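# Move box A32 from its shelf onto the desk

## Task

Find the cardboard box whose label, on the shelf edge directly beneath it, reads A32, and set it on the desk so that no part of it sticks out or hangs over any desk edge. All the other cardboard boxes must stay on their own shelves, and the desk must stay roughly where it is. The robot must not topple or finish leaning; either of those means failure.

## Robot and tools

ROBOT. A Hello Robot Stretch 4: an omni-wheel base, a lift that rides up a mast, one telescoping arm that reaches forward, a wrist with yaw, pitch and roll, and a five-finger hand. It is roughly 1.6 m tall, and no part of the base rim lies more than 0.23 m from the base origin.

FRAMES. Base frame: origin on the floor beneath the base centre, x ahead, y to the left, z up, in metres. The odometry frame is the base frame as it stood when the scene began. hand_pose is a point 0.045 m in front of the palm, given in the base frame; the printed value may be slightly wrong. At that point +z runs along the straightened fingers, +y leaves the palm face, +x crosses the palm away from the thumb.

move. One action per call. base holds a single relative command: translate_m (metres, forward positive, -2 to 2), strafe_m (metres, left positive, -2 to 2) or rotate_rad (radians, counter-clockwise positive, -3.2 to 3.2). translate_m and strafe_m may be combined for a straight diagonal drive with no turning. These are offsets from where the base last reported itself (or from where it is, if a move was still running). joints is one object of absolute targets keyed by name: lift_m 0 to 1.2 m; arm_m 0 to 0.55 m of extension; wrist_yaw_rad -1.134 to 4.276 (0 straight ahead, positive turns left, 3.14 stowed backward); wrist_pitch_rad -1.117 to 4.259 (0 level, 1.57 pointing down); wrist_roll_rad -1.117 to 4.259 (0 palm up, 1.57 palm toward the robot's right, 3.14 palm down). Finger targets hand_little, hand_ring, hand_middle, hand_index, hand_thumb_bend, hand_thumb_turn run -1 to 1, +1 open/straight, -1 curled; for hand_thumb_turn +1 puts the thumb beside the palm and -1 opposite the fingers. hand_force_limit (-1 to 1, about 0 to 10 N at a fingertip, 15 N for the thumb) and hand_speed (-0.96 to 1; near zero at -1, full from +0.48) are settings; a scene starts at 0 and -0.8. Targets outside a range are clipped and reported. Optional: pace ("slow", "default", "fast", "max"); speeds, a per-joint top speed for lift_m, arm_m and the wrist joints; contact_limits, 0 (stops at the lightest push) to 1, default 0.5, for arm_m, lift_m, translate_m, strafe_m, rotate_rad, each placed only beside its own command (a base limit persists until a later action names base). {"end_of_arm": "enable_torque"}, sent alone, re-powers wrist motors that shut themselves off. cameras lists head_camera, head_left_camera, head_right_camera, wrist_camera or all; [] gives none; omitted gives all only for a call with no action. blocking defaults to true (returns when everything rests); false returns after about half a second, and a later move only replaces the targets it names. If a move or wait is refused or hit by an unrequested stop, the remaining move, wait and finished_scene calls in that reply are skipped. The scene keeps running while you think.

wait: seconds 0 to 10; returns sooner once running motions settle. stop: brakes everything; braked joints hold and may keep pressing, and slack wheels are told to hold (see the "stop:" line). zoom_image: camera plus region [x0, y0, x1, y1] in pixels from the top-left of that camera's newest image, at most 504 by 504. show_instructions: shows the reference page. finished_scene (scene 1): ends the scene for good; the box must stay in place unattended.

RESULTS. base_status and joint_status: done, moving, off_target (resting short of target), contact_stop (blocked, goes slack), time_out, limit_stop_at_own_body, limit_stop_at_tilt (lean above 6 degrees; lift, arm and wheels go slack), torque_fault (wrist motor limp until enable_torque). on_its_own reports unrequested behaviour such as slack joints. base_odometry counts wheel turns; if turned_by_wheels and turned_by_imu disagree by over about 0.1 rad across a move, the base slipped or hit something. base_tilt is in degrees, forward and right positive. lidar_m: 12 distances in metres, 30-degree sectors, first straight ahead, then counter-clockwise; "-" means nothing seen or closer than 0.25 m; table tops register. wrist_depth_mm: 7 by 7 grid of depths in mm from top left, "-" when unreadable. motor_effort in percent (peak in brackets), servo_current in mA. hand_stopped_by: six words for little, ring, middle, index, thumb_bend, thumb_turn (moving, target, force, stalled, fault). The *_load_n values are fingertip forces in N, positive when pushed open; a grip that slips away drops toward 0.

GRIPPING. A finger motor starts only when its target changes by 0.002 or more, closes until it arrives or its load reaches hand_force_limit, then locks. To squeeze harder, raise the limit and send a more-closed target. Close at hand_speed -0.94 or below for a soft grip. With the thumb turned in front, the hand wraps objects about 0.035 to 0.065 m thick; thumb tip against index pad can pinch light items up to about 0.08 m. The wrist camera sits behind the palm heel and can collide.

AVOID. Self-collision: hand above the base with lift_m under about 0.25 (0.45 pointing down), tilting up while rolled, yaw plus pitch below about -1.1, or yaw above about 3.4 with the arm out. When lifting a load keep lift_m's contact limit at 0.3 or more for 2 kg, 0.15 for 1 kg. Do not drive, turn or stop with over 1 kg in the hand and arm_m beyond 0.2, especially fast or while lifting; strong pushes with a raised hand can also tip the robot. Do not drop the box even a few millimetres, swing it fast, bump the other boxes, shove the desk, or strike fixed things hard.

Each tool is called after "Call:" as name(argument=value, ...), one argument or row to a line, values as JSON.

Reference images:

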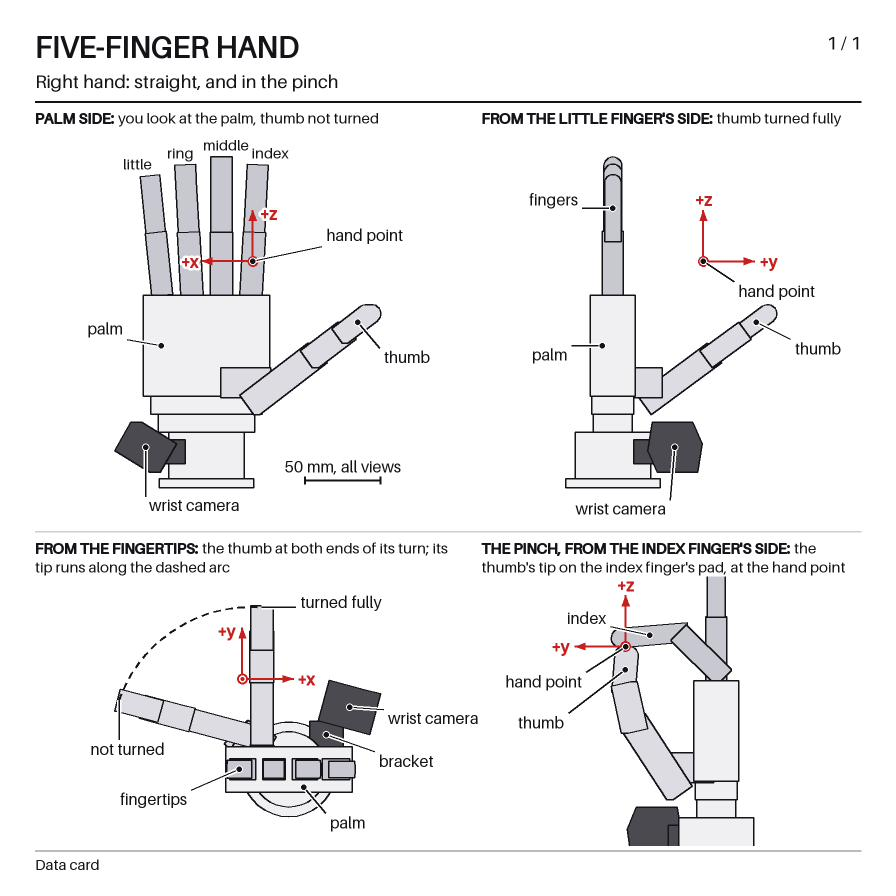

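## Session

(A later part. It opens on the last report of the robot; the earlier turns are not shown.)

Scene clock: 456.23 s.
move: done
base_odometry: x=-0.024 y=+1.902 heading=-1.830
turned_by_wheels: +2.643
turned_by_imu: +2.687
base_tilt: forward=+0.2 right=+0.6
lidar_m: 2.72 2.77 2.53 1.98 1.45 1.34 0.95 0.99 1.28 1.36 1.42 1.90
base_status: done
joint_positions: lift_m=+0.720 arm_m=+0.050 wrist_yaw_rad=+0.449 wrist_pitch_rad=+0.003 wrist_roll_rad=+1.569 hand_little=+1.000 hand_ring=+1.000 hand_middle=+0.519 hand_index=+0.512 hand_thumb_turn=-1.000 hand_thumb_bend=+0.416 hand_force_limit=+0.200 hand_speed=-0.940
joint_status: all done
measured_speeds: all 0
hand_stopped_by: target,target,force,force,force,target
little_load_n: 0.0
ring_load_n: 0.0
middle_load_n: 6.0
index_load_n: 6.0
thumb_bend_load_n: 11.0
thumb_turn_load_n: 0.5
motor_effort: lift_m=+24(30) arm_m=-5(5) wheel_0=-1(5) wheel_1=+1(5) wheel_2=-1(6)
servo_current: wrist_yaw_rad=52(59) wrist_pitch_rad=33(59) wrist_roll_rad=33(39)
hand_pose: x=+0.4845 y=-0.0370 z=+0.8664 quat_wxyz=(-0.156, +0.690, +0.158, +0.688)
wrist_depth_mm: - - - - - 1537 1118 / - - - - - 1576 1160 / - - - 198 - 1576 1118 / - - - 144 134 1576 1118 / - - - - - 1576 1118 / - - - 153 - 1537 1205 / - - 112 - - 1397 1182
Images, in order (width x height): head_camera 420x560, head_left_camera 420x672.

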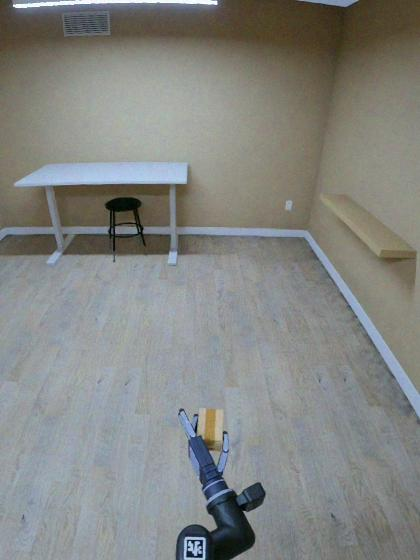

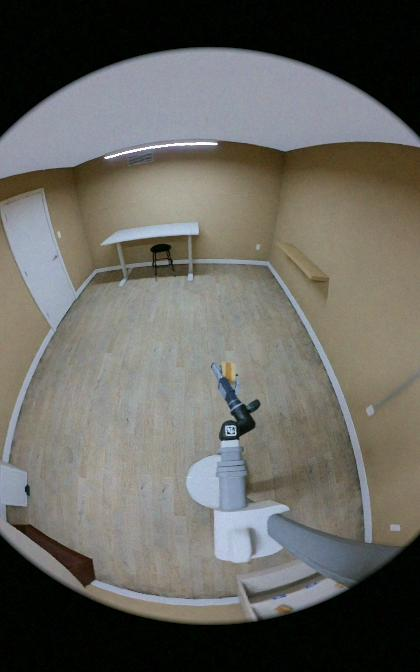

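Call:
move(
  base={"translate_m": 1.75, "strafe_m": 0.58},
  cameras=["head_camera", "head_left_camera", "wrist_camera"],
)

Scene clock: 470.10 s.
move: done
base_odometry: x=+0.089 y=+0.062 heading=-1.830
turned_by_wheels: +0.000
turned_by_imu: +0.007
base_tilt: forward=+0.1 right=+0.6
lidar_m: 0.91 0.91 1.27 1.82 1.92 2.54 2.84 2.80 1.99 1.62 1.69 0.97
base_status: done
joint_positions: lift_m=+0.720 arm_m=+0.050 wrist_yaw_rad=+0.449 wrist_pitch_rad=+0.003 wrist_roll_rad=+1.569 hand_little=+1.000 hand_ring=+1.000 hand_middle=+0.519 hand_index=+0.512 hand_thumb_turn=-1.000 hand_thumb_bend=+0.416 hand_force_limit=+0.200 hand_speed=-0.940
joint_status: not commanded
measured_speeds: all 0
hand_stopped_by: target,target,force,force,force,target
little_load_n: 0.0
ring_load_n: 0.0
middle_load_n: 6.0
index_load_n: 6.0
thumb_bend_load_n: 11.0
thumb_turn_load_n: 0.5
motor_effort: lift_m=+23(25) arm_m=-5(6) wheel_0=+1(4) wheel_1=-1(7) wheel_2=+1(10)
servo_current: wrist_yaw_rad=46(65) wrist_pitch_rad=46(59) wrist_roll_rad=26(39)
hand_pose: x=+0.4845 y=-0.0370 z=+0.8666 quat_wxyz=(-0.156, +0.690, +0.158, +0.688)
wrist_depth_mm: 1205 1255 1255 1308 1281 1336 1118 / 1281 1308 1308 1336 1366 1397 1118 / 1336 1366 1397 181 842 1308 1078 / - - - - 134 1397 1118 / - - - - - 1576 1118 / - - 181 - - 1499 1182 / - 113 112 - - 1336 1160
Images, in order (width x height): head_camera 420x560, head_left_camera 420x672, wrist_camera 616x392.

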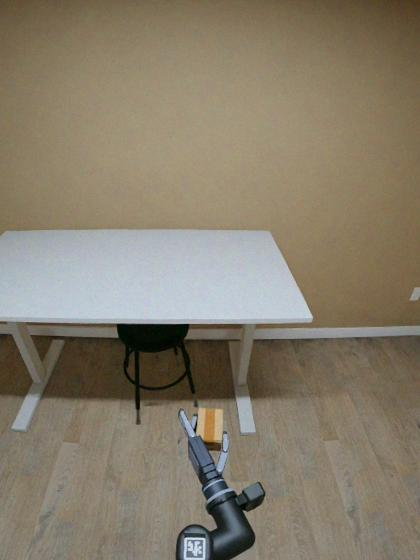

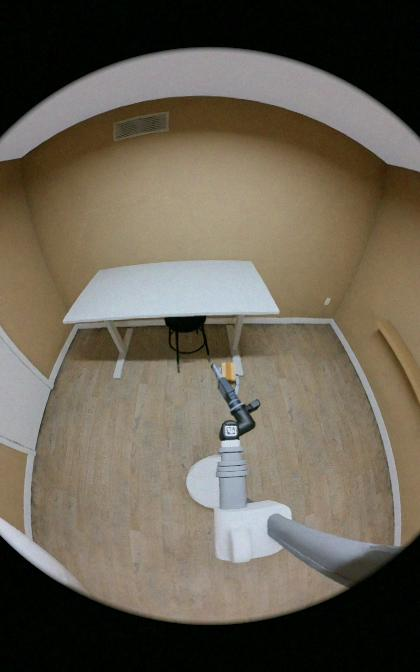

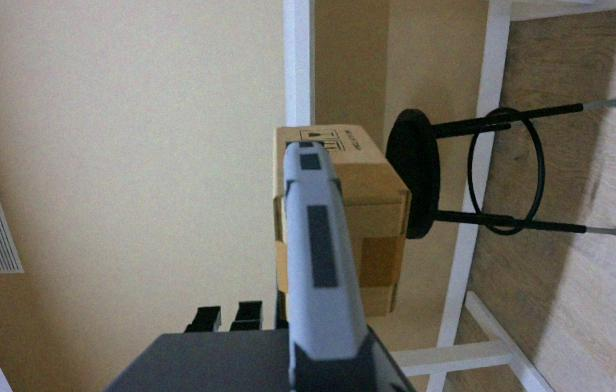

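Call:
move(
  joints={"lift_m": 0.9},
  cameras=["head_camera", "wrist_camera"],
)

Scene clock: 477.10 s.
move: done
base_odometry: x=+0.089 y=+0.062 heading=-1.830
turned_by_wheels: +0.000
turned_by_imu: +0.002
base_tilt: forward=+0.1 right=+0.6
lidar_m: 0.91 0.95 1.25 1.82 1.94 2.57 2.81 2.79 1.97 1.63 1.69 0.95
base_status: not commanded
joint_positions: lift_m=+0.900 arm_m=+0.050 wrist_yaw_rad=+0.449 wrist_pitch_rad=+0.003 wrist_roll_rad=+1.569 hand_little=+1.000 hand_ring=+1.000 hand_middle=+0.519 hand_index=+0.512 hand_thumb_turn=-1.000 hand_thumb_bend=+0.416 hand_force_limit=+0.200 hand_speed=-0.940
joint_status: all done
measured_speeds: all 0
hand_stopped_by: target,target,force,force,force,target
little_load_n: 0.0
ring_load_n: 0.0
middle_load_n: 6.0
index_load_n: 6.0
thumb_bend_load_n: 10.5
thumb_turn_load_n: 0.0
motor_effort: lift_m=+24(32) arm_m=-5(6) wheel_0=+1(1) wheel_1=-2(2) wheel_2=+1(1)
servo_current: wrist_yaw_rad=39(59) wrist_pitch_rad=26(59) wrist_roll_rad=33(39)
hand_pose: x=+0.4845 y=-0.0370 z=+1.0464 quat_wxyz=(-0.156, +0.690, +0.158, +0.688)
wrist_depth_mm: 1205 1255 1255 1281 603 1336 1336 / 1281 1308 1336 1366 627 1430 1366 / 1366 1366 1430 181 181 917 1308 / - - - - 134 904 1336 / - - - - - 1661 1336 / - - 181 - - 1808 1336 / - 113 112 - - - 1308
Images, in order (width x height): head_camera 420x560, wrist_camera 616x392.

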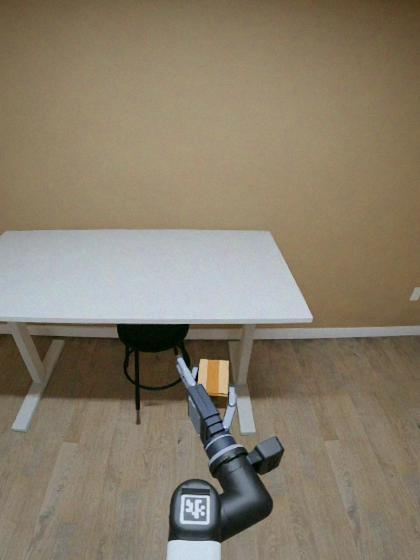

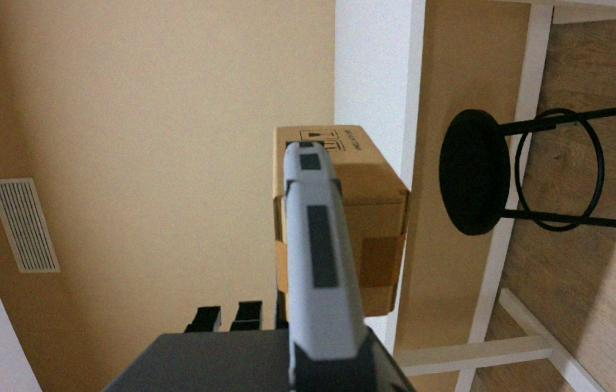

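Call:
move(
  base={"translate_m": 0.25},
  pace="slow",
)

Call:
move(
  joints={"arm_m": 0.35},
  speeds={"arm_m": 0.15},
)

Call:
move(
  joints={"lift_m": 0.82},
  pace="slow",
  contact_limits={"lift_m": 0.1},
  cameras=["head_camera", "wrist_camera", "head_left_camera"],
)

Call:
zoom_image(
  camera="head_camera",
  region=[120, 220, 320, 420],
)

Scene clock: 497.07 s.
move: done
base_odometry: x=+0.025 y=-0.180 heading=-1.829
turned_by_wheels: +0.000
turned_by_imu: +0.003
base_tilt: forward=+0.1 right=+0.5
lidar_m: 0.67 0.68 0.90 1.84 1.94 2.56 3.14 2.81 1.98 1.63 1.67 0.69
base_status: done
joint_positions: lift_m=+0.900 arm_m=+0.050 wrist_yaw_rad=+0.449 wrist_pitch_rad=+0.003 wrist_roll_rad=+1.569 hand_little=+1.000 hand_ring=+1.000 hand_middle=+0.519 hand_index=+0.512 hand_thumb_turn=-1.000 hand_thumb_bend=+0.416 hand_force_limit=+0.200 hand_speed=-0.940
joint_status: not commanded
measured_speeds: all 0
hand_stopped_by: target,target,force,force,force,target
little_load_n: 0.0
ring_load_n: 0.0
middle_load_n: 6.0
index_load_n: 6.0
thumb_bend_load_n: 11.0
thumb_turn_load_n: 0.5
motor_effort: lift_m=+24(25) arm_m=-5(5) wheel_0=+2(4) wheel_1=+1(5) wheel_2=-1(6)
servo_current: wrist_yaw_rad=46(65) wrist_pitch_rad=46(65) wrist_roll_rad=33(39)
hand_pose: x=+0.4845 y=-0.0370 z=+1.0464 quat_wxyz=(-0.156, +0.690, +0.158, +0.688)
wrist_depth_mm: 991 991 1025 1060 559 347 1098 / 1060 1078 1078 1098 569 377 1182 / 1118 1118 1160 198 484 384 1205 / 1160 1182 1229 144 134 389 647 / 1281 1281 1308 1308 - 424 661 / 1336 1336 1336 - - 459 1336 / - 113 112 - - 1618 1366
pictures: none

Scene clock: 499.73 s.
move: done
base_odometry: x=+0.025 y=-0.180 heading=-1.829
turned_by_wheels: +0.000
turned_by_imu: +0.001
base_tilt: forward=+0.1 right=+0.5
lidar_m: 0.66 0.69 0.92 1.86 1.96 2.59 3.17 2.75 1.99 1.60 1.69 0.70
base_status: not commanded
joint_positions: lift_m=+0.900 arm_m=+0.350 wrist_yaw_rad=+0.449 wrist_pitch_rad=+0.003 wrist_roll_rad=+1.569 hand_little=+1.000 hand_ring=+1.000 hand_middle=+0.519 hand_index=+0.512 hand_thumb_turn=-1.000 hand_thumb_bend=+0.416 hand_force_limit=+0.200 hand_speed=-0.940
joint_status: all done
measured_speeds: all 0
hand_stopped_by: target,target,force,force,force,target
little_load_n: 0.0
ring_load_n: 0.0
middle_load_n: 6.0
index_load_n: 6.0
thumb_bend_load_n: 11.0
thumb_turn_load_n: 0.0
motor_effort: lift_m=+24(25) arm_m=+5(7) wheel_0=+1(2) wheel_1=+0(1) wheel_2=-1(2)
servo_current: wrist_yaw_rad=33(59) wrist_pitch_rad=20(59) wrist_roll_rad=26(39)
hand_pose: x=+0.7843 y=-0.0370 z=+1.0464 quat_wxyz=(-0.156, +0.690, +0.158, +0.688)
wrist_depth_mm: 732 750 759 778 609 342 - / 768 778 809 820 627 351 263 / 809 820 842 198 484 357 267 / 866 878 904 144 134 359 268 / 917 931 946 946 - 366 270 / 976 1008 991 - - 366 270 / 1042 1042 112 - - 340 271
pictures: none

Scene clock: 501.27 s.
move: done
base_odometry: x=+0.025 y=-0.180 heading=-1.829
turned_by_wheels: +0.000
turned_by_imu: +0.001
base_tilt: forward=+0.1 right=+0.5
lidar_m: 0.68 0.68 0.89 1.84 1.93 2.60 3.15 2.80 1.98 1.60 1.67 0.70
base_status: not commanded
joint_positions: lift_m=+0.820 arm_m=+0.350 wrist_yaw_rad=+0.449 wrist_pitch_rad=+0.003 wrist_roll_rad=+1.569 hand_little=+1.000 hand_ring=+1.000 hand_middle=+0.519 hand_index=+0.512 hand_thumb_turn=-1.000 hand_thumb_bend=+0.416 hand_force_limit=+0.200 hand_speed=-0.940
joint_status: all done
measured_speeds: all 0
hand_stopped_by: target,target,force,force,force,target
little_load_n: 0.0
ring_load_n: 0.0
middle_load_n: 6.0
index_load_n: 6.0
thumb_bend_load_n: 10.5
thumb_turn_load_n: 0.0
motor_effort: lift_m=+16(28) arm_m=+5(5) wheel_0=+1(2) wheel_1=+1(1) wheel_2=-1(2)
servo_current: wrist_yaw_rad=46(59) wrist_pitch_rad=46(59) wrist_roll_rad=33(39)
contact_limits: lift_m 0.1
hand_pose: x=+0.7843 y=-0.0370 z=+0.9671 quat_wxyz=(-0.156, +0.690, +0.158, +0.688)
wrist_depth_mm: 732 750 759 768 370 210 - / 759 778 798 809 384 216 167 / 809 831 842 198 320 218 - / 842 878 891 144 134 222 165 / 917 931 960 946 - 223 174 / 991 991 991 - - 224 175 / 1042 1060 112 - - 223 -
pictures: head_camera, head_left_camera, wrist_camera
Images, in order (width x height): head_camera 420x560, head_left_camera 420x672, wrist_camera 616x392.

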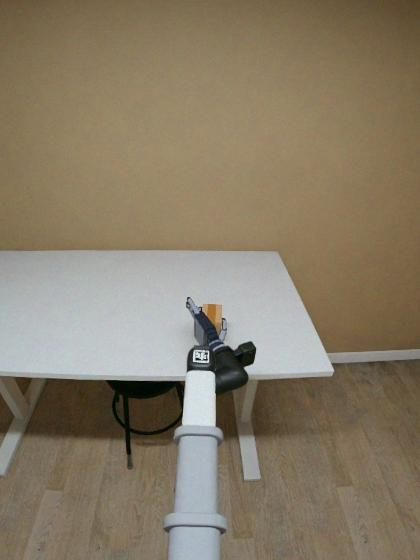

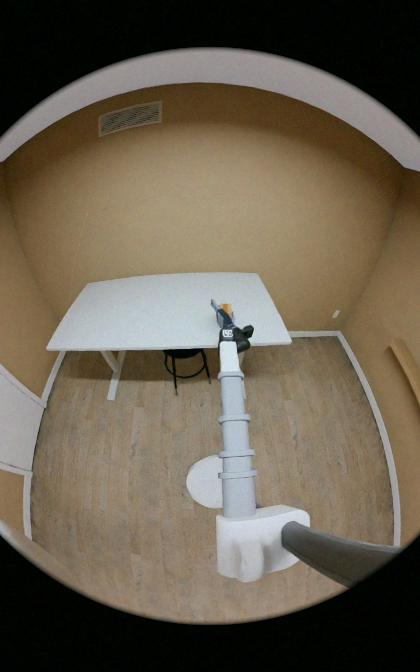

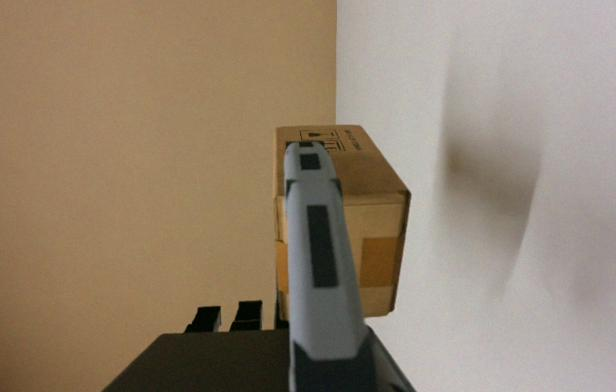

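Scaled by 2.520 from the camera's image (finer frame: 1200x1600).

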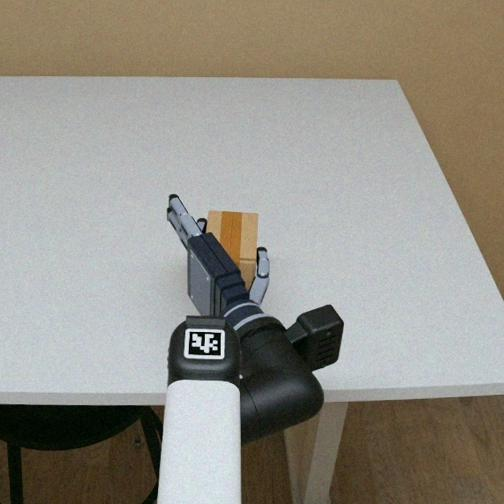

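Call:
move(
  joints={"lift_m": 0.762},
  pace="slow",
  contact_limits={"lift_m": 0.0},
  cameras=["head_camera", "wrist_camera"],
)

Call:
zoom_image(
  camera="head_camera",
  region=[160, 280, 280, 400],
)

Scene clock: 512.63 s.
move: done
base_odometry: x=+0.025 y=-0.180 heading=-1.829
turned_by_wheels: +0.000
turned_by_imu: +0.002
base_tilt: forward=+0.1 right=+0.6
lidar_m: 0.66 0.69 0.89 1.87 1.93 2.59 3.15 2.78 1.94 1.60 1.68 0.68
base_status: not commanded
joint_positions: lift_m=+0.762 arm_m=+0.350 wrist_yaw_rad=+0.449 wrist_pitch_rad=+0.003 wrist_roll_rad=+1.569 hand_little=+1.000 hand_ring=+1.000 hand_middle=+0.519 hand_index=+0.512 hand_thumb_turn=-1.000 hand_thumb_bend=+0.416 hand_force_limit=+0.200 hand_speed=-0.940
joint_status: all done
measured_speeds: all 0
hand_stopped_by: target,target,force,force,force,target
little_load_n: 0.0
ring_load_n: 0.0
middle_load_n: 6.0
index_load_n: 6.0
thumb_bend_load_n: 11.0
thumb_turn_load_n: 0.0
motor_effort: lift_m=+16(23) arm_m=+5(5) wheel_0=+1(2) wheel_1=+1(2) wheel_2=-1(1)
servo_current: wrist_yaw_rad=52(59) wrist_pitch_rad=39(52) wrist_roll_rad=33(39)
contact_limits: lift_m 0
hand_pose: x=+0.7843 y=-0.0370 z=+0.9092 quat_wxyz=(-0.156, +0.690, +0.158, +0.688)
wrist_depth_mm: 723 750 759 750 199 121 - / 759 778 798 788 206 124 - / 820 820 842 198 181 118 - / 854 891 904 144 144 127 - / 917 931 946 946 163 120 - / 991 1008 991 - - 120 - / 1060 1042 112 - - 120 -
Images, in order (width x height): head_camera 420x560, wrist_camera 616x392.

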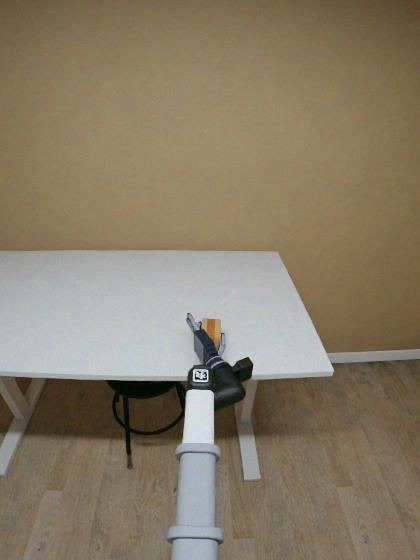

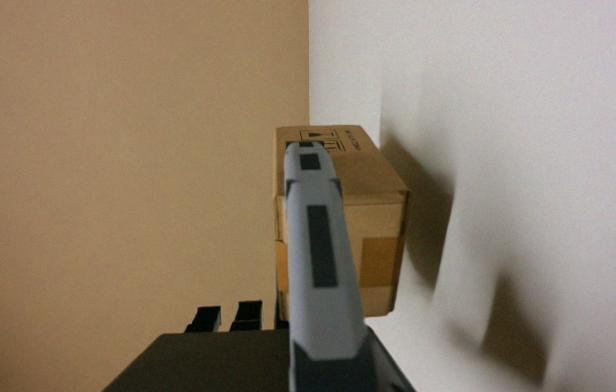

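Scaled by 4.200 from the camera's image (finer frame: 1200x1600).

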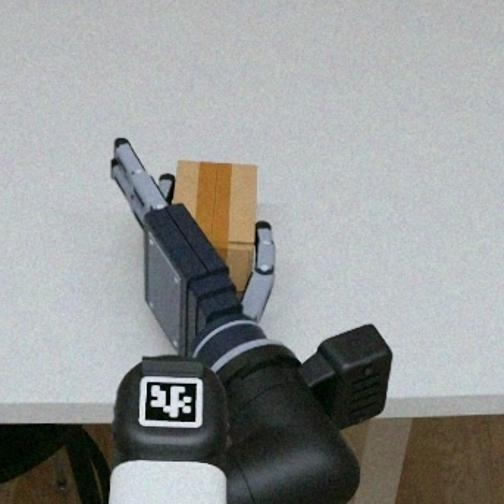

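Call:
move(
  joints={"lift_m": 0.751},
  speeds={"lift_m": 0.03},
  contact_limits={"lift_m": 0.0},
)

Call:
move(
  joints={"lift_m": 0.7475},
  speeds={"lift_m": 0.02},
  contact_limits={"lift_m": 0.0},
  cameras=["head_camera", "wrist_camera"],
)

Call:
zoom_image(
  camera="head_camera",
  region=[160, 280, 280, 400],
)

Scene clock: 519.00 s.
move: done
base_odometry: x=+0.025 y=-0.180 heading=-1.829
turned_by_wheels: +0.000
turned_by_imu: +0.001
base_tilt: forward=+0.2 right=+0.6
lidar_m: 0.65 0.68 0.93 1.83 1.96 2.61 3.16 2.79 1.98 1.62 1.65 0.70
base_status: not commanded
joint_positions: lift_m=+0.751 arm_m=+0.350 wrist_yaw_rad=+0.449 wrist_pitch_rad=+0.003 wrist_roll_rad=+1.569 hand_little=+1.000 hand_ring=+1.000 hand_middle=+0.519 hand_index=+0.512 hand_thumb_turn=-1.000 hand_thumb_bend=+0.416 hand_force_limit=+0.200 hand_speed=-0.940
joint_status: all done
measured_speeds: all 0
hand_stopped_by: target,target,force,force,force,target
little_load_n: 0.0
ring_load_n: 0.0
middle_load_n: 6.0
index_load_n: 6.0
thumb_bend_load_n: 10.5
thumb_turn_load_n: 0.0
motor_effort: lift_m=+16(22) arm_m=+5(5) wheel_0=+1(2) wheel_1=+1(1) wheel_2=-1(2)
servo_current: wrist_yaw_rad=46(59) wrist_pitch_rad=33(59) wrist_roll_rad=39(39)
contact_limits: lift_m 0
hand_pose: x=+0.7843 y=-0.0370 z=+0.8981 quat_wxyz=(-0.156, +0.690, +0.158, +0.688)
wrist_depth_mm: 732 741 759 640 167 108 - / 768 788 809 676 173 111 - / 820 831 866 198 160 113 - / 866 891 891 144 135 114 - / 917 946 960 946 142 116 - / 976 1025 991 - 149 116 - / 1060 1042 112 - - 116 -
pictures: none

Scene clock: 519.53 s.
move: done
base_odometry: x=+0.025 y=-0.180 heading=-1.829
turned_by_wheels: +0.000
turned_by_imu: +0.000
base_tilt: forward=+0.1 right=+0.5
lidar_m: 0.67 0.68 0.92 1.85 1.93 2.60 3.17 2.80 1.97 1.61 1.68 0.70
base_status: not commanded
joint_positions: lift_m=+0.748 arm_m=+0.350 wrist_yaw_rad=+0.449 wrist_pitch_rad=+0.003 wrist_roll_rad=+1.569 hand_little=+1.000 hand_ring=+1.000 hand_middle=+0.519 hand_index=+0.512 hand_thumb_turn=-1.000 hand_thumb_bend=+0.416 hand_force_limit=+0.200 hand_speed=-0.940
joint_status: all done
measured_speeds: all 0
hand_stopped_by: target,target,force,force,force,target
little_load_n: 0.0
ring_load_n: 0.0
middle_load_n: 6.0
index_load_n: 6.0
thumb_bend_load_n: 10.5
thumb_turn_load_n: 0.5
motor_effort: lift_m=+16(17) arm_m=+4(5) wheel_0=+2(2) wheel_1=+1(1) wheel_2=-1(2)
servo_current: wrist_yaw_rad=46(52) wrist_pitch_rad=52(52) wrist_roll_rad=26(39)
contact_limits: lift_m 0
hand_pose: x=+0.7843 y=-0.0370 z=+0.8947 quat_wxyz=(-0.156, +0.690, +0.158, +0.688)
wrist_depth_mm: 732 750 759 597 157 - - / 759 788 798 627 162 111 - / 820 820 854 198 164 - - / 866 878 891 144 131 108 - / 931 931 960 931 139 109 - / 976 1008 991 - 140 109 - / 1042 1042 112 - - 109 -
Images, in order (width x height): head_camera 420x560, wrist_camera 616x392.

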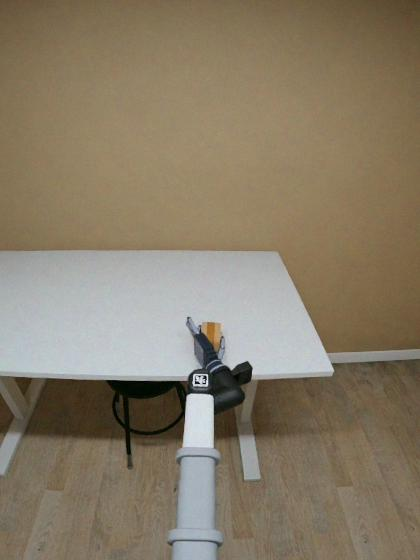

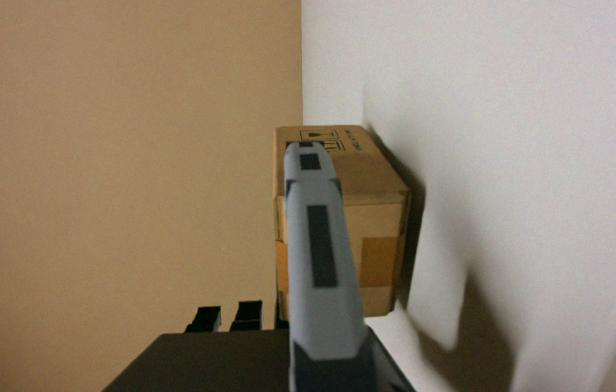

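Scaled by 4.200 from the camera's image (finer frame: 1200x1600).

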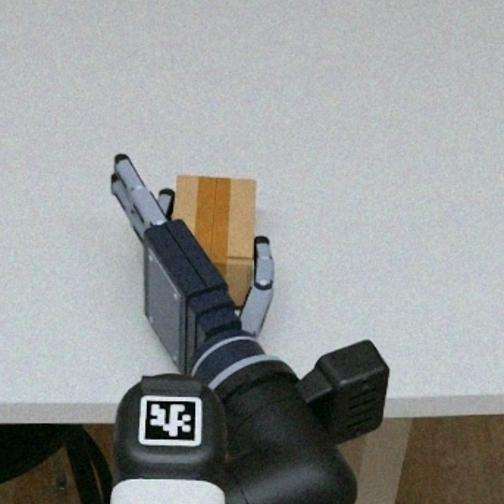

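Call:
move(
  joints={"lift_m": 0.744},
  speeds={"lift_m": 0.02},
  contact_limits={"lift_m": 0.0},
  cameras=["wrist_camera"],
)

Scene clock: 526.30 s.
move: done
base_odometry: x=+0.025 y=-0.180 heading=-1.829
turned_by_wheels: +0.000
turned_by_imu: +0.001
base_tilt: forward=+0.1 right=+0.5
lidar_m: 0.68 0.70 0.93 1.85 1.89 2.58 3.15 2.79 1.99 1.62 1.68 0.71
base_status: not commanded
joint_positions: lift_m=+0.744 arm_m=+0.350 wrist_yaw_rad=+0.449 wrist_pitch_rad=+0.003 wrist_roll_rad=+1.569 hand_little=+1.000 hand_ring=+1.000 hand_middle=+0.519 hand_index=+0.512 hand_thumb_turn=-1.000 hand_thumb_bend=+0.416 hand_force_limit=+0.200 hand_speed=-0.940
joint_status: all done
measured_speeds: all 0
hand_stopped_by: target,target,force,force,force,target
little_load_n: 0.0
ring_load_n: 0.5
middle_load_n: 6.0
index_load_n: 6.0
thumb_bend_load_n: 10.5
thumb_turn_load_n: 0.0
motor_effort: lift_m=+16(21) arm_m=+5(5) wheel_0=+1(2) wheel_1=+1(1) wheel_2=-1(2)
servo_current: wrist_yaw_rad=46(52) wrist_pitch_rad=39(46) wrist_roll_rad=33(39)
contact_limits: lift_m 0
hand_pose: x=+0.7843 y=-0.0370 z=+0.8911 quat_wxyz=(-0.156, +0.690, +0.158, +0.688)
wrist_depth_mm: 723 741 768 559 147 - - / 768 778 798 597 151 - - / 820 831 854 198 154 - - / 866 866 904 144 129 - - / 917 946 960 946 133 102 - / 991 1008 991 - 131 - - / 1060 1060 112 - - - -
Images, in order (width x height): wrist_camera 616x392.

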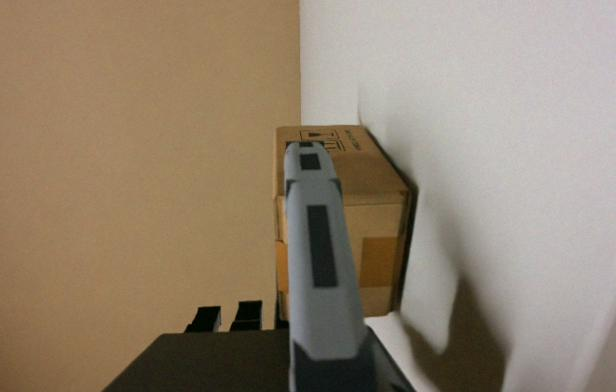

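Call:
move(
  joints={"lift_m": 0.7415},
  speeds={"lift_m": 0.02},
  contact_limits={"lift_m": 0.0},
  cameras=["wrist_camera"],
)

Call:
zoom_image(
  camera="wrist_camera",
  region=[260, 100, 460, 340],
)

Scene clock: 536.13 s.
move: done
base_odometry: x=+0.025 y=-0.180 heading=-1.829
turned_by_wheels: +0.000
turned_by_imu: +0.001
base_tilt: forward=+0.2 right=+0.6
lidar_m: 0.65 0.64 0.92 1.85 1.92 2.58 3.16 2.80 1.98 1.60 1.70 0.69
base_status: not commanded
joint_positions: lift_m=+0.742 arm_m=+0.350 wrist_yaw_rad=+0.449 wrist_pitch_rad=+0.003 wrist_roll_rad=+1.569 hand_little=+1.000 hand_ring=+1.000 hand_middle=+0.519 hand_index=+0.512 hand_thumb_turn=-1.000 hand_thumb_bend=+0.416 hand_force_limit=+0.200 hand_speed=-0.940
joint_status: all done
measured_speeds: all 0
hand_stopped_by: target,target,force,force,force,target
little_load_n: 0.0
ring_load_n: 0.0
middle_load_n: 6.0
index_load_n: 6.0
thumb_bend_load_n: 11.0
thumb_turn_load_n: 0.0
motor_effort: lift_m=+16(21) arm_m=+5(5) wheel_0=+1(2) wheel_1=+0(1) wheel_2=-1(1)
servo_current: wrist_yaw_rad=46(52) wrist_pitch_rad=20(46) wrist_roll_rad=33(39)
contact_limits: lift_m 0
hand_pose: x=+0.7843 y=-0.0370 z=+0.8887 quat_wxyz=(-0.156, +0.690, +0.158, +0.688)
wrist_depth_mm: 723 741 759 530 138 - - / 768 778 788 559 143 - - / 809 831 854 198 148 - - / 866 878 891 144 129 - - / 917 931 960 946 133 - - / 991 1008 991 - 125 - - / 1042 1042 112 - - - -
Images, in order (width x height): wrist_camera 616x392.

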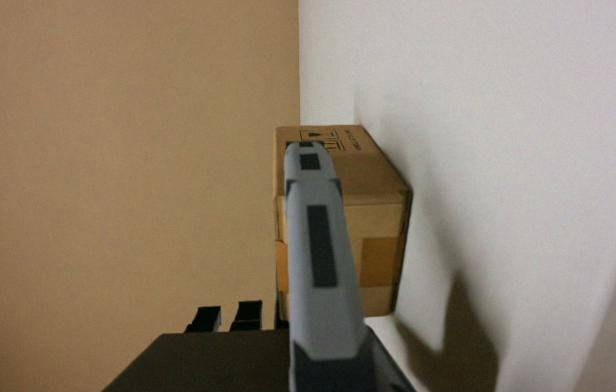

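Scaled by 2.100.

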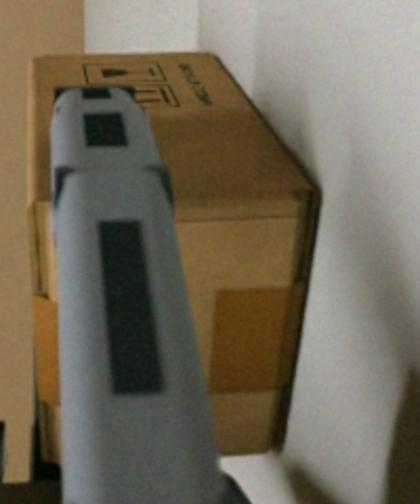

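Call:
move(
  joints={"lift_m": 0.7395},
  speeds={"lift_m": 0.02},
  contact_limits={"lift_m": 0.0},
  cameras=["wrist_camera", "head_camera"],
)

Call:
zoom_image(
  camera="wrist_camera",
  region=[260, 100, 460, 340],
)

Scene clock: 544.77 s.
move: done
base_odometry: x=+0.025 y=-0.180 heading=-1.829
turned_by_wheels: +0.000
turned_by_imu: +0.001
base_tilt: forward=+0.1 right=+0.6
lidar_m: 0.69 0.70 0.93 1.85 1.96 2.58 3.16 2.77 1.97 1.61 1.66 0.70
base_status: not commanded
joint_positions: lift_m=+0.740 arm_m=+0.350 wrist_yaw_rad=+0.449 wrist_pitch_rad=+0.003 wrist_roll_rad=+1.569 hand_little=+1.000 hand_ring=+1.000 hand_middle=+0.519 hand_index=+0.512 hand_thumb_turn=-1.000 hand_thumb_bend=+0.416 hand_force_limit=+0.200 hand_speed=-0.940
joint_status: all done
measured_speeds: all 0
hand_stopped_by: target,target,force,force,force,target
little_load_n: 0.0
ring_load_n: 0.0
middle_load_n: 6.0
index_load_n: 6.0
thumb_bend_load_n: 10.5
thumb_turn_load_n: 0.0
motor_effort: lift_m=+15(17) arm_m=+5(5) wheel_0=+1(2) wheel_1=+1(1) wheel_2=-1(1)
servo_current: wrist_yaw_rad=46(52) wrist_pitch_rad=33(46) wrist_roll_rad=33(33)
contact_limits: lift_m 0
hand_pose: x=+0.7843 y=-0.0370 z=+0.8867 quat_wxyz=(-0.156, +0.690, +0.158, +0.688)
wrist_depth_mm: 732 741 759 549 138 - - / 768 788 788 580 142 - - / 820 831 854 197 147 - - / 866 891 904 144 128 - - / 917 946 946 960 136 - - / 991 991 1008 - 124 - - / 1060 1060 112 - - - -
pictures: head_camera, wrist_camera
Images, in order (width x height): head_camera 420x560, wrist_camera 616x392.

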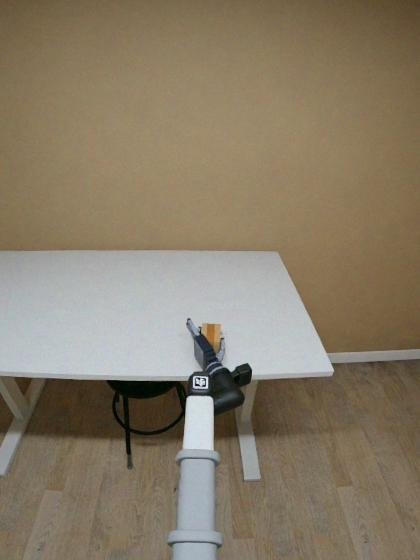

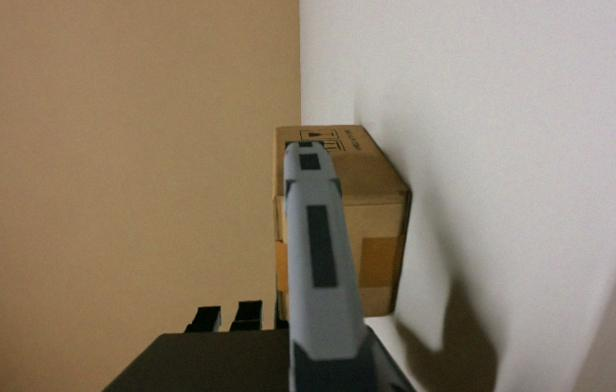

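Scaled by 2.100.

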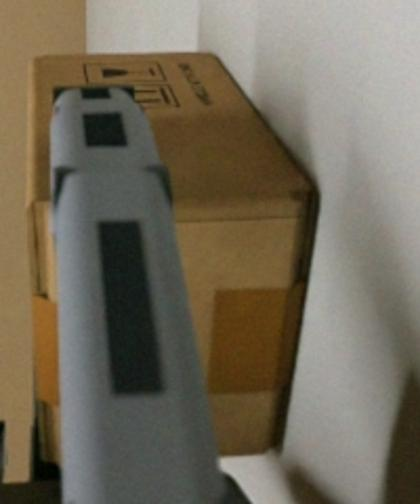

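Call:
move(
  joints={"hand_index": 0.7, "hand_middle": 0.7, "hand_thumb_bend": 0.5, "hand_speed": -0.9},
)

Call:
move(
  joints={"hand_index": 1, "hand_middle": 1, "hand_thumb_bend": 1, "hand_speed": -0.7},
  cameras=["head_camera", "wrist_camera"],
)

Call:
zoom_image(
  camera="head_camera",
  region=[160, 280, 280, 400],
)

Scene clock: 552.27 s.
move: done
base_odometry: x=+0.025 y=-0.180 heading=-1.829
turned_by_wheels: +0.000
turned_by_imu: +0.002
base_tilt: forward=+0.2 right=+0.6
lidar_m: 0.65 0.67 0.90 1.85 1.94 2.58 3.15 2.78 1.98 1.62 1.66 0.71
base_status: not commanded
joint_positions: lift_m=+0.740 arm_m=+0.350 wrist_yaw_rad=+0.449 wrist_pitch_rad=+0.003 wrist_roll_rad=+1.569 hand_little=+1.000 hand_ring=+1.000 hand_middle=+0.700 hand_index=+0.700 hand_thumb_turn=-1.000 hand_thumb_bend=+0.500 hand_force_limit=+0.200 hand_speed=-0.900
joint_status: all done
measured_speeds: all 0
hand_stopped_by: target,target,target,target,target,target
little_load_n: 0.0
ring_load_n: 0.0
middle_load_n: 0.0
index_load_n: 0.0
thumb_bend_load_n: 0.0
thumb_turn_load_n: 0.0
motor_effort: lift_m=+15(15) arm_m=+5(5) wheel_0=+1(2) wheel_1=+1(1) wheel_2=-1(2)
servo_current: wrist_yaw_rad=46(59) wrist_pitch_rad=46(59) wrist_roll_rad=33(39)
contact_limits: lift_m 0
hand_pose: x=+0.7843 y=-0.0370 z=+0.8867 quat_wxyz=(-0.156, +0.690, +0.158, +0.688)
wrist_depth_mm: 741 750 759 525 136 - - / 768 788 798 549 138 - - / 820 831 842 200 143 - - / 878 878 891 129 130 - - / 917 931 960 931 132 - - / 991 1008 976 - 121 - - / 1042 1042 112 - - - -
pictures: none

Scene clock: 553.93 s.
move: done
base_odometry: x=+0.025 y=-0.180 heading=-1.829
turned_by_wheels: +0.000
turned_by_imu: +0.001
base_tilt: forward=+0.1 right=+0.6
lidar_m: 0.66 0.69 0.91 1.86 1.95 2.57 3.16 2.80 1.98 1.62 1.68 0.69
base_status: not commanded
joint_positions: lift_m=+0.740 arm_m=+0.350 wrist_yaw_rad=+0.449 wrist_pitch_rad=+0.003 wrist_roll_rad=+1.569 hand_little=+1.000 hand_ring=+1.000 hand_middle=+1.000 hand_index=+1.000 hand_thumb_turn=-1.000 hand_thumb_bend=+1.000 hand_force_limit=+0.200 hand_speed=-0.700
joint_status: all done
measured_speeds: all 0
hand_stopped_by: target,target,target,target,target,target
little_load_n: 0.0
ring_load_n: 0.0
middle_load_n: 0.0
index_load_n: 0.0
thumb_bend_load_n: 0.0
thumb_turn_load_n: 0.0
motor_effort: lift_m=+15(15) arm_m=+5(5) wheel_0=+2(2) wheel_1=+0(1) wheel_2=-1(2)
servo_current: wrist_yaw_rad=46(59) wrist_pitch_rad=39(52) wrist_roll_rad=33(39)
contact_limits: lift_m 0
hand_pose: x=+0.7843 y=-0.0370 z=+0.8867 quat_wxyz=(-0.156, +0.690, +0.158, +0.688)
wrist_depth_mm: 732 741 750 521 135 - - / 768 778 798 379 139 - - / 809 831 842 200 141 - - / 866 878 891 - 119 - - / 917 946 960 931 121 - - / 976 991 991 - 121 - - / 1060 1060 112 - - - -
Images, in order (width x height): head_camera 420x560, wrist_camera 616x392.

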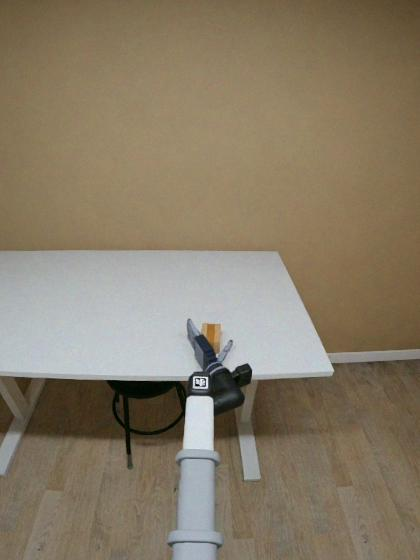

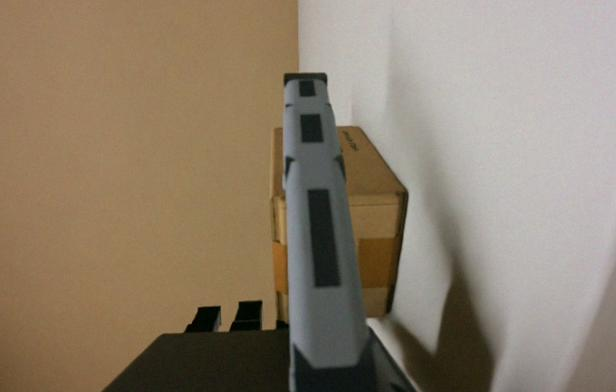

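Scaled by 4.200 from the camera's image (finer frame: 1200x1600).

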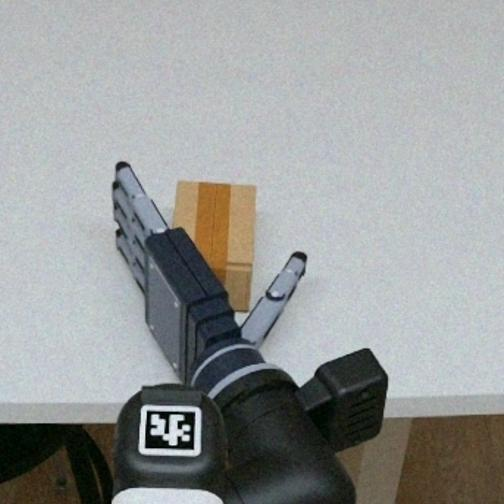

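Call:
move(
  joints={"lift_m": 0.744},
  speeds={"lift_m": 0.02},
)

Call:
move(
  joints={"arm_m": 0.2},
  speeds={"arm_m": 0.08},
  contact_limits={"arm_m": 0.1},
  cameras=["head_camera", "wrist_camera"],
)

Call:
zoom_image(
  camera="head_camera",
  region=[160, 280, 280, 400],
)

Scene clock: 560.93 s.
move: done
base_odometry: x=+0.025 y=-0.180 heading=-1.829
turned_by_wheels: +0.000
turned_by_imu: +0.001
base_tilt: forward=+0.1 right=+0.5
lidar_m: 0.68 0.68 0.93 1.86 1.94 2.60 3.15 2.80 1.98 1.63 1.69 0.73
base_status: not commanded
joint_positions: lift_m=+0.744 arm_m=+0.350 wrist_yaw_rad=+0.449 wrist_pitch_rad=+0.003 wrist_roll_rad=+1.569 hand_little=+1.000 hand_ring=+1.000 hand_middle=+1.000 hand_index=+1.000 hand_thumb_turn=-1.000 hand_thumb_bend=+1.000 hand_force_limit=+0.200 hand_speed=-0.700
joint_status: all done
measured_speeds: all 0
hand_stopped_by: target,target,target,target,target,target
little_load_n: 0.0
ring_load_n: 0.0
middle_load_n: 0.0
index_load_n: 0.0
thumb_bend_load_n: 0.0
thumb_turn_load_n: 0.5
motor_effort: lift_m=+24(28) arm_m=+5(5) wheel_0=+1(2) wheel_1=+1(1) wheel_2=-1(2)
servo_current: wrist_yaw_rad=46(59) wrist_pitch_rad=26(52) wrist_roll_rad=33(33)
hand_pose: x=+0.7843 y=-0.0370 z=+0.8905 quat_wxyz=(-0.156, +0.690, +0.158, +0.688)
wrist_depth_mm: 723 741 778 564 146 - - / 759 778 798 407 150 - - / 809 820 842 201 138 - - / 854 866 904 - 129 - - / 917 931 946 960 130 101 - / 991 1008 991 - 131 - - / 1042 1042 112 - - - -
pictures: none

Scene clock: 563.30 s.
move: done
base_odometry: x=+0.025 y=-0.180 heading=-1.829
turned_by_wheels: +0.000
turned_by_imu: +0.001
base_tilt: forward=+0.2 right=+0.6
lidar_m: 0.65 0.68 0.93 1.86 1.94 2.57 3.12 2.78 1.96 1.61 1.68 0.72
base_status: not commanded
joint_positions: lift_m=+0.744 arm_m=+0.200 wrist_yaw_rad=+0.449 wrist_pitch_rad=+0.003 wrist_roll_rad=+1.569 hand_little=+1.000 hand_ring=+1.000 hand_middle=+1.000 hand_index=+1.000 hand_thumb_turn=-1.000 hand_thumb_bend=+1.000 hand_force_limit=+0.200 hand_speed=-0.700
joint_status: all done
measured_speeds: all 0
hand_stopped_by: target,target,target,target,target,target
little_load_n: 0.0
ring_load_n: 0.0
middle_load_n: 0.0
index_load_n: 0.0
thumb_bend_load_n: 0.0
thumb_turn_load_n: 0.5
motor_effort: lift_m=+24(24) arm_m=-5(7) wheel_0=+1(2) wheel_1=+1(1) wheel_2=-1(2)
servo_current: wrist_yaw_rad=52(59) wrist_pitch_rad=33(52) wrist_roll_rad=26(39)
contact_limits: arm_m 0.1
hand_pose: x=+0.6345 y=-0.0370 z=+0.8905 quat_wxyz=(-0.156, +0.690, +0.158, +0.688)
wrist_depth_mm: 878 891 891 559 177 946 976 / 904 931 946 283 187 1008 1008 / 960 976 1008 276 194 1060 1060 / 1008 1042 1078 - - 699 512 / 1078 1118 1118 1160 - - 484 / 1160 1182 1160 - - 676 480 / 1255 1229 112 - - 1308 1138
Images, in order (width x height): head_camera 420x560, wrist_camera 616x392.

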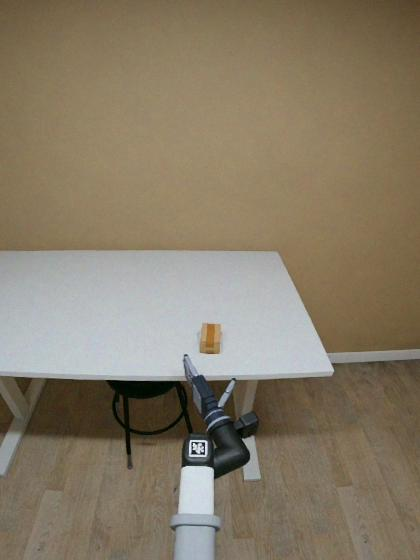

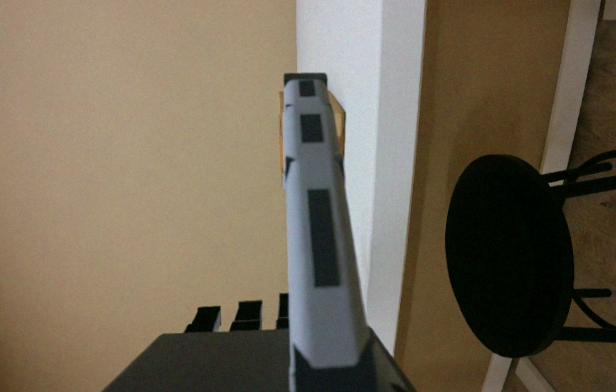

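Scaled by 4.200 from the camera's image (finer frame: 1200x1600).

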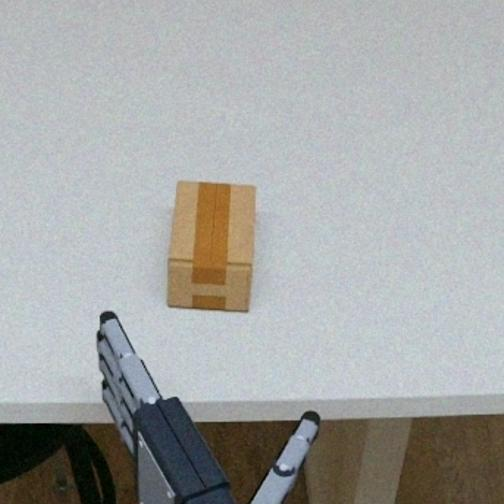

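Call:
move(
  joints={"arm_m": 0.05},
  cameras=["head_camera"],
)

Call:
finished_scene(
)

Scene clock: 570.60 s.
move: done
base_odometry: x=+0.025 y=-0.180 heading=-1.829
turned_by_wheels: +0.000
turned_by_imu: +0.002
base_tilt: forward=+0.1 right=+0.5
lidar_m: 0.65 0.67 0.92 1.85 1.95 2.59 3.15 2.81 1.97 1.61 1.67 0.71
base_status: not commanded
joint_positions: lift_m=+0.744 arm_m=+0.050 wrist_yaw_rad=+0.449 wrist_pitch_rad=+0.003 wrist_roll_rad=+1.569 hand_little=+1.000 hand_ring=+1.000 hand_middle=+1.000 hand_index=+1.000 hand_thumb_turn=-1.000 hand_thumb_bend=+1.000 hand_force_limit=+0.200 hand_speed=-0.700
joint_status: all done
measured_speeds: all 0
hand_stopped_by: target,target,target,target,target,target
little_load_n: 0.0
ring_load_n: 0.0
middle_load_n: 0.0
index_load_n: 0.0
thumb_bend_load_n: 0.0
thumb_turn_load_n: 0.5
motor_effort: lift_m=+24(24) arm_m=-5(7) wheel_0=+1(2) wheel_1=+0(1) wheel_2=-1(2)
servo_current: wrist_yaw_rad=52(65) wrist_pitch_rad=46(59) wrist_roll_rad=33(39)
hand_pose: x=+0.4845 y=-0.0370 z=+0.8905 quat_wxyz=(-0.156, +0.690, +0.158, +0.688)
wrist_depth_mm: 991 1008 1042 585 1078 1098 1078 / 1042 1060 1078 410 1118 1182 1118 / 1138 1118 1138 1138 1205 1205 1078 / 1160 1205 1229 - - 640 1138 / 1229 1255 1281 1281 - 634 1078 / 1336 1336 1366 - - 1430 1229 / 1397 123 112 - - 1430 1205
Images, in order (width x height): head_camera 420x560.

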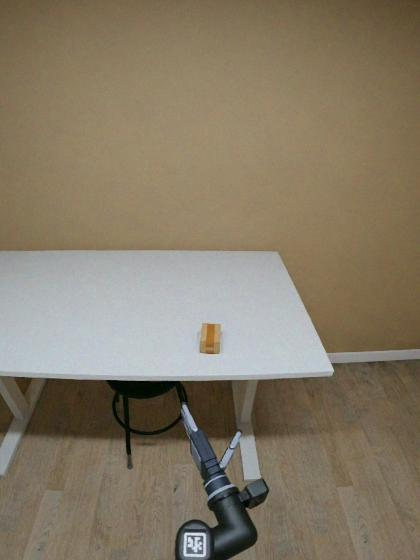

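The scene is finished: the task was done.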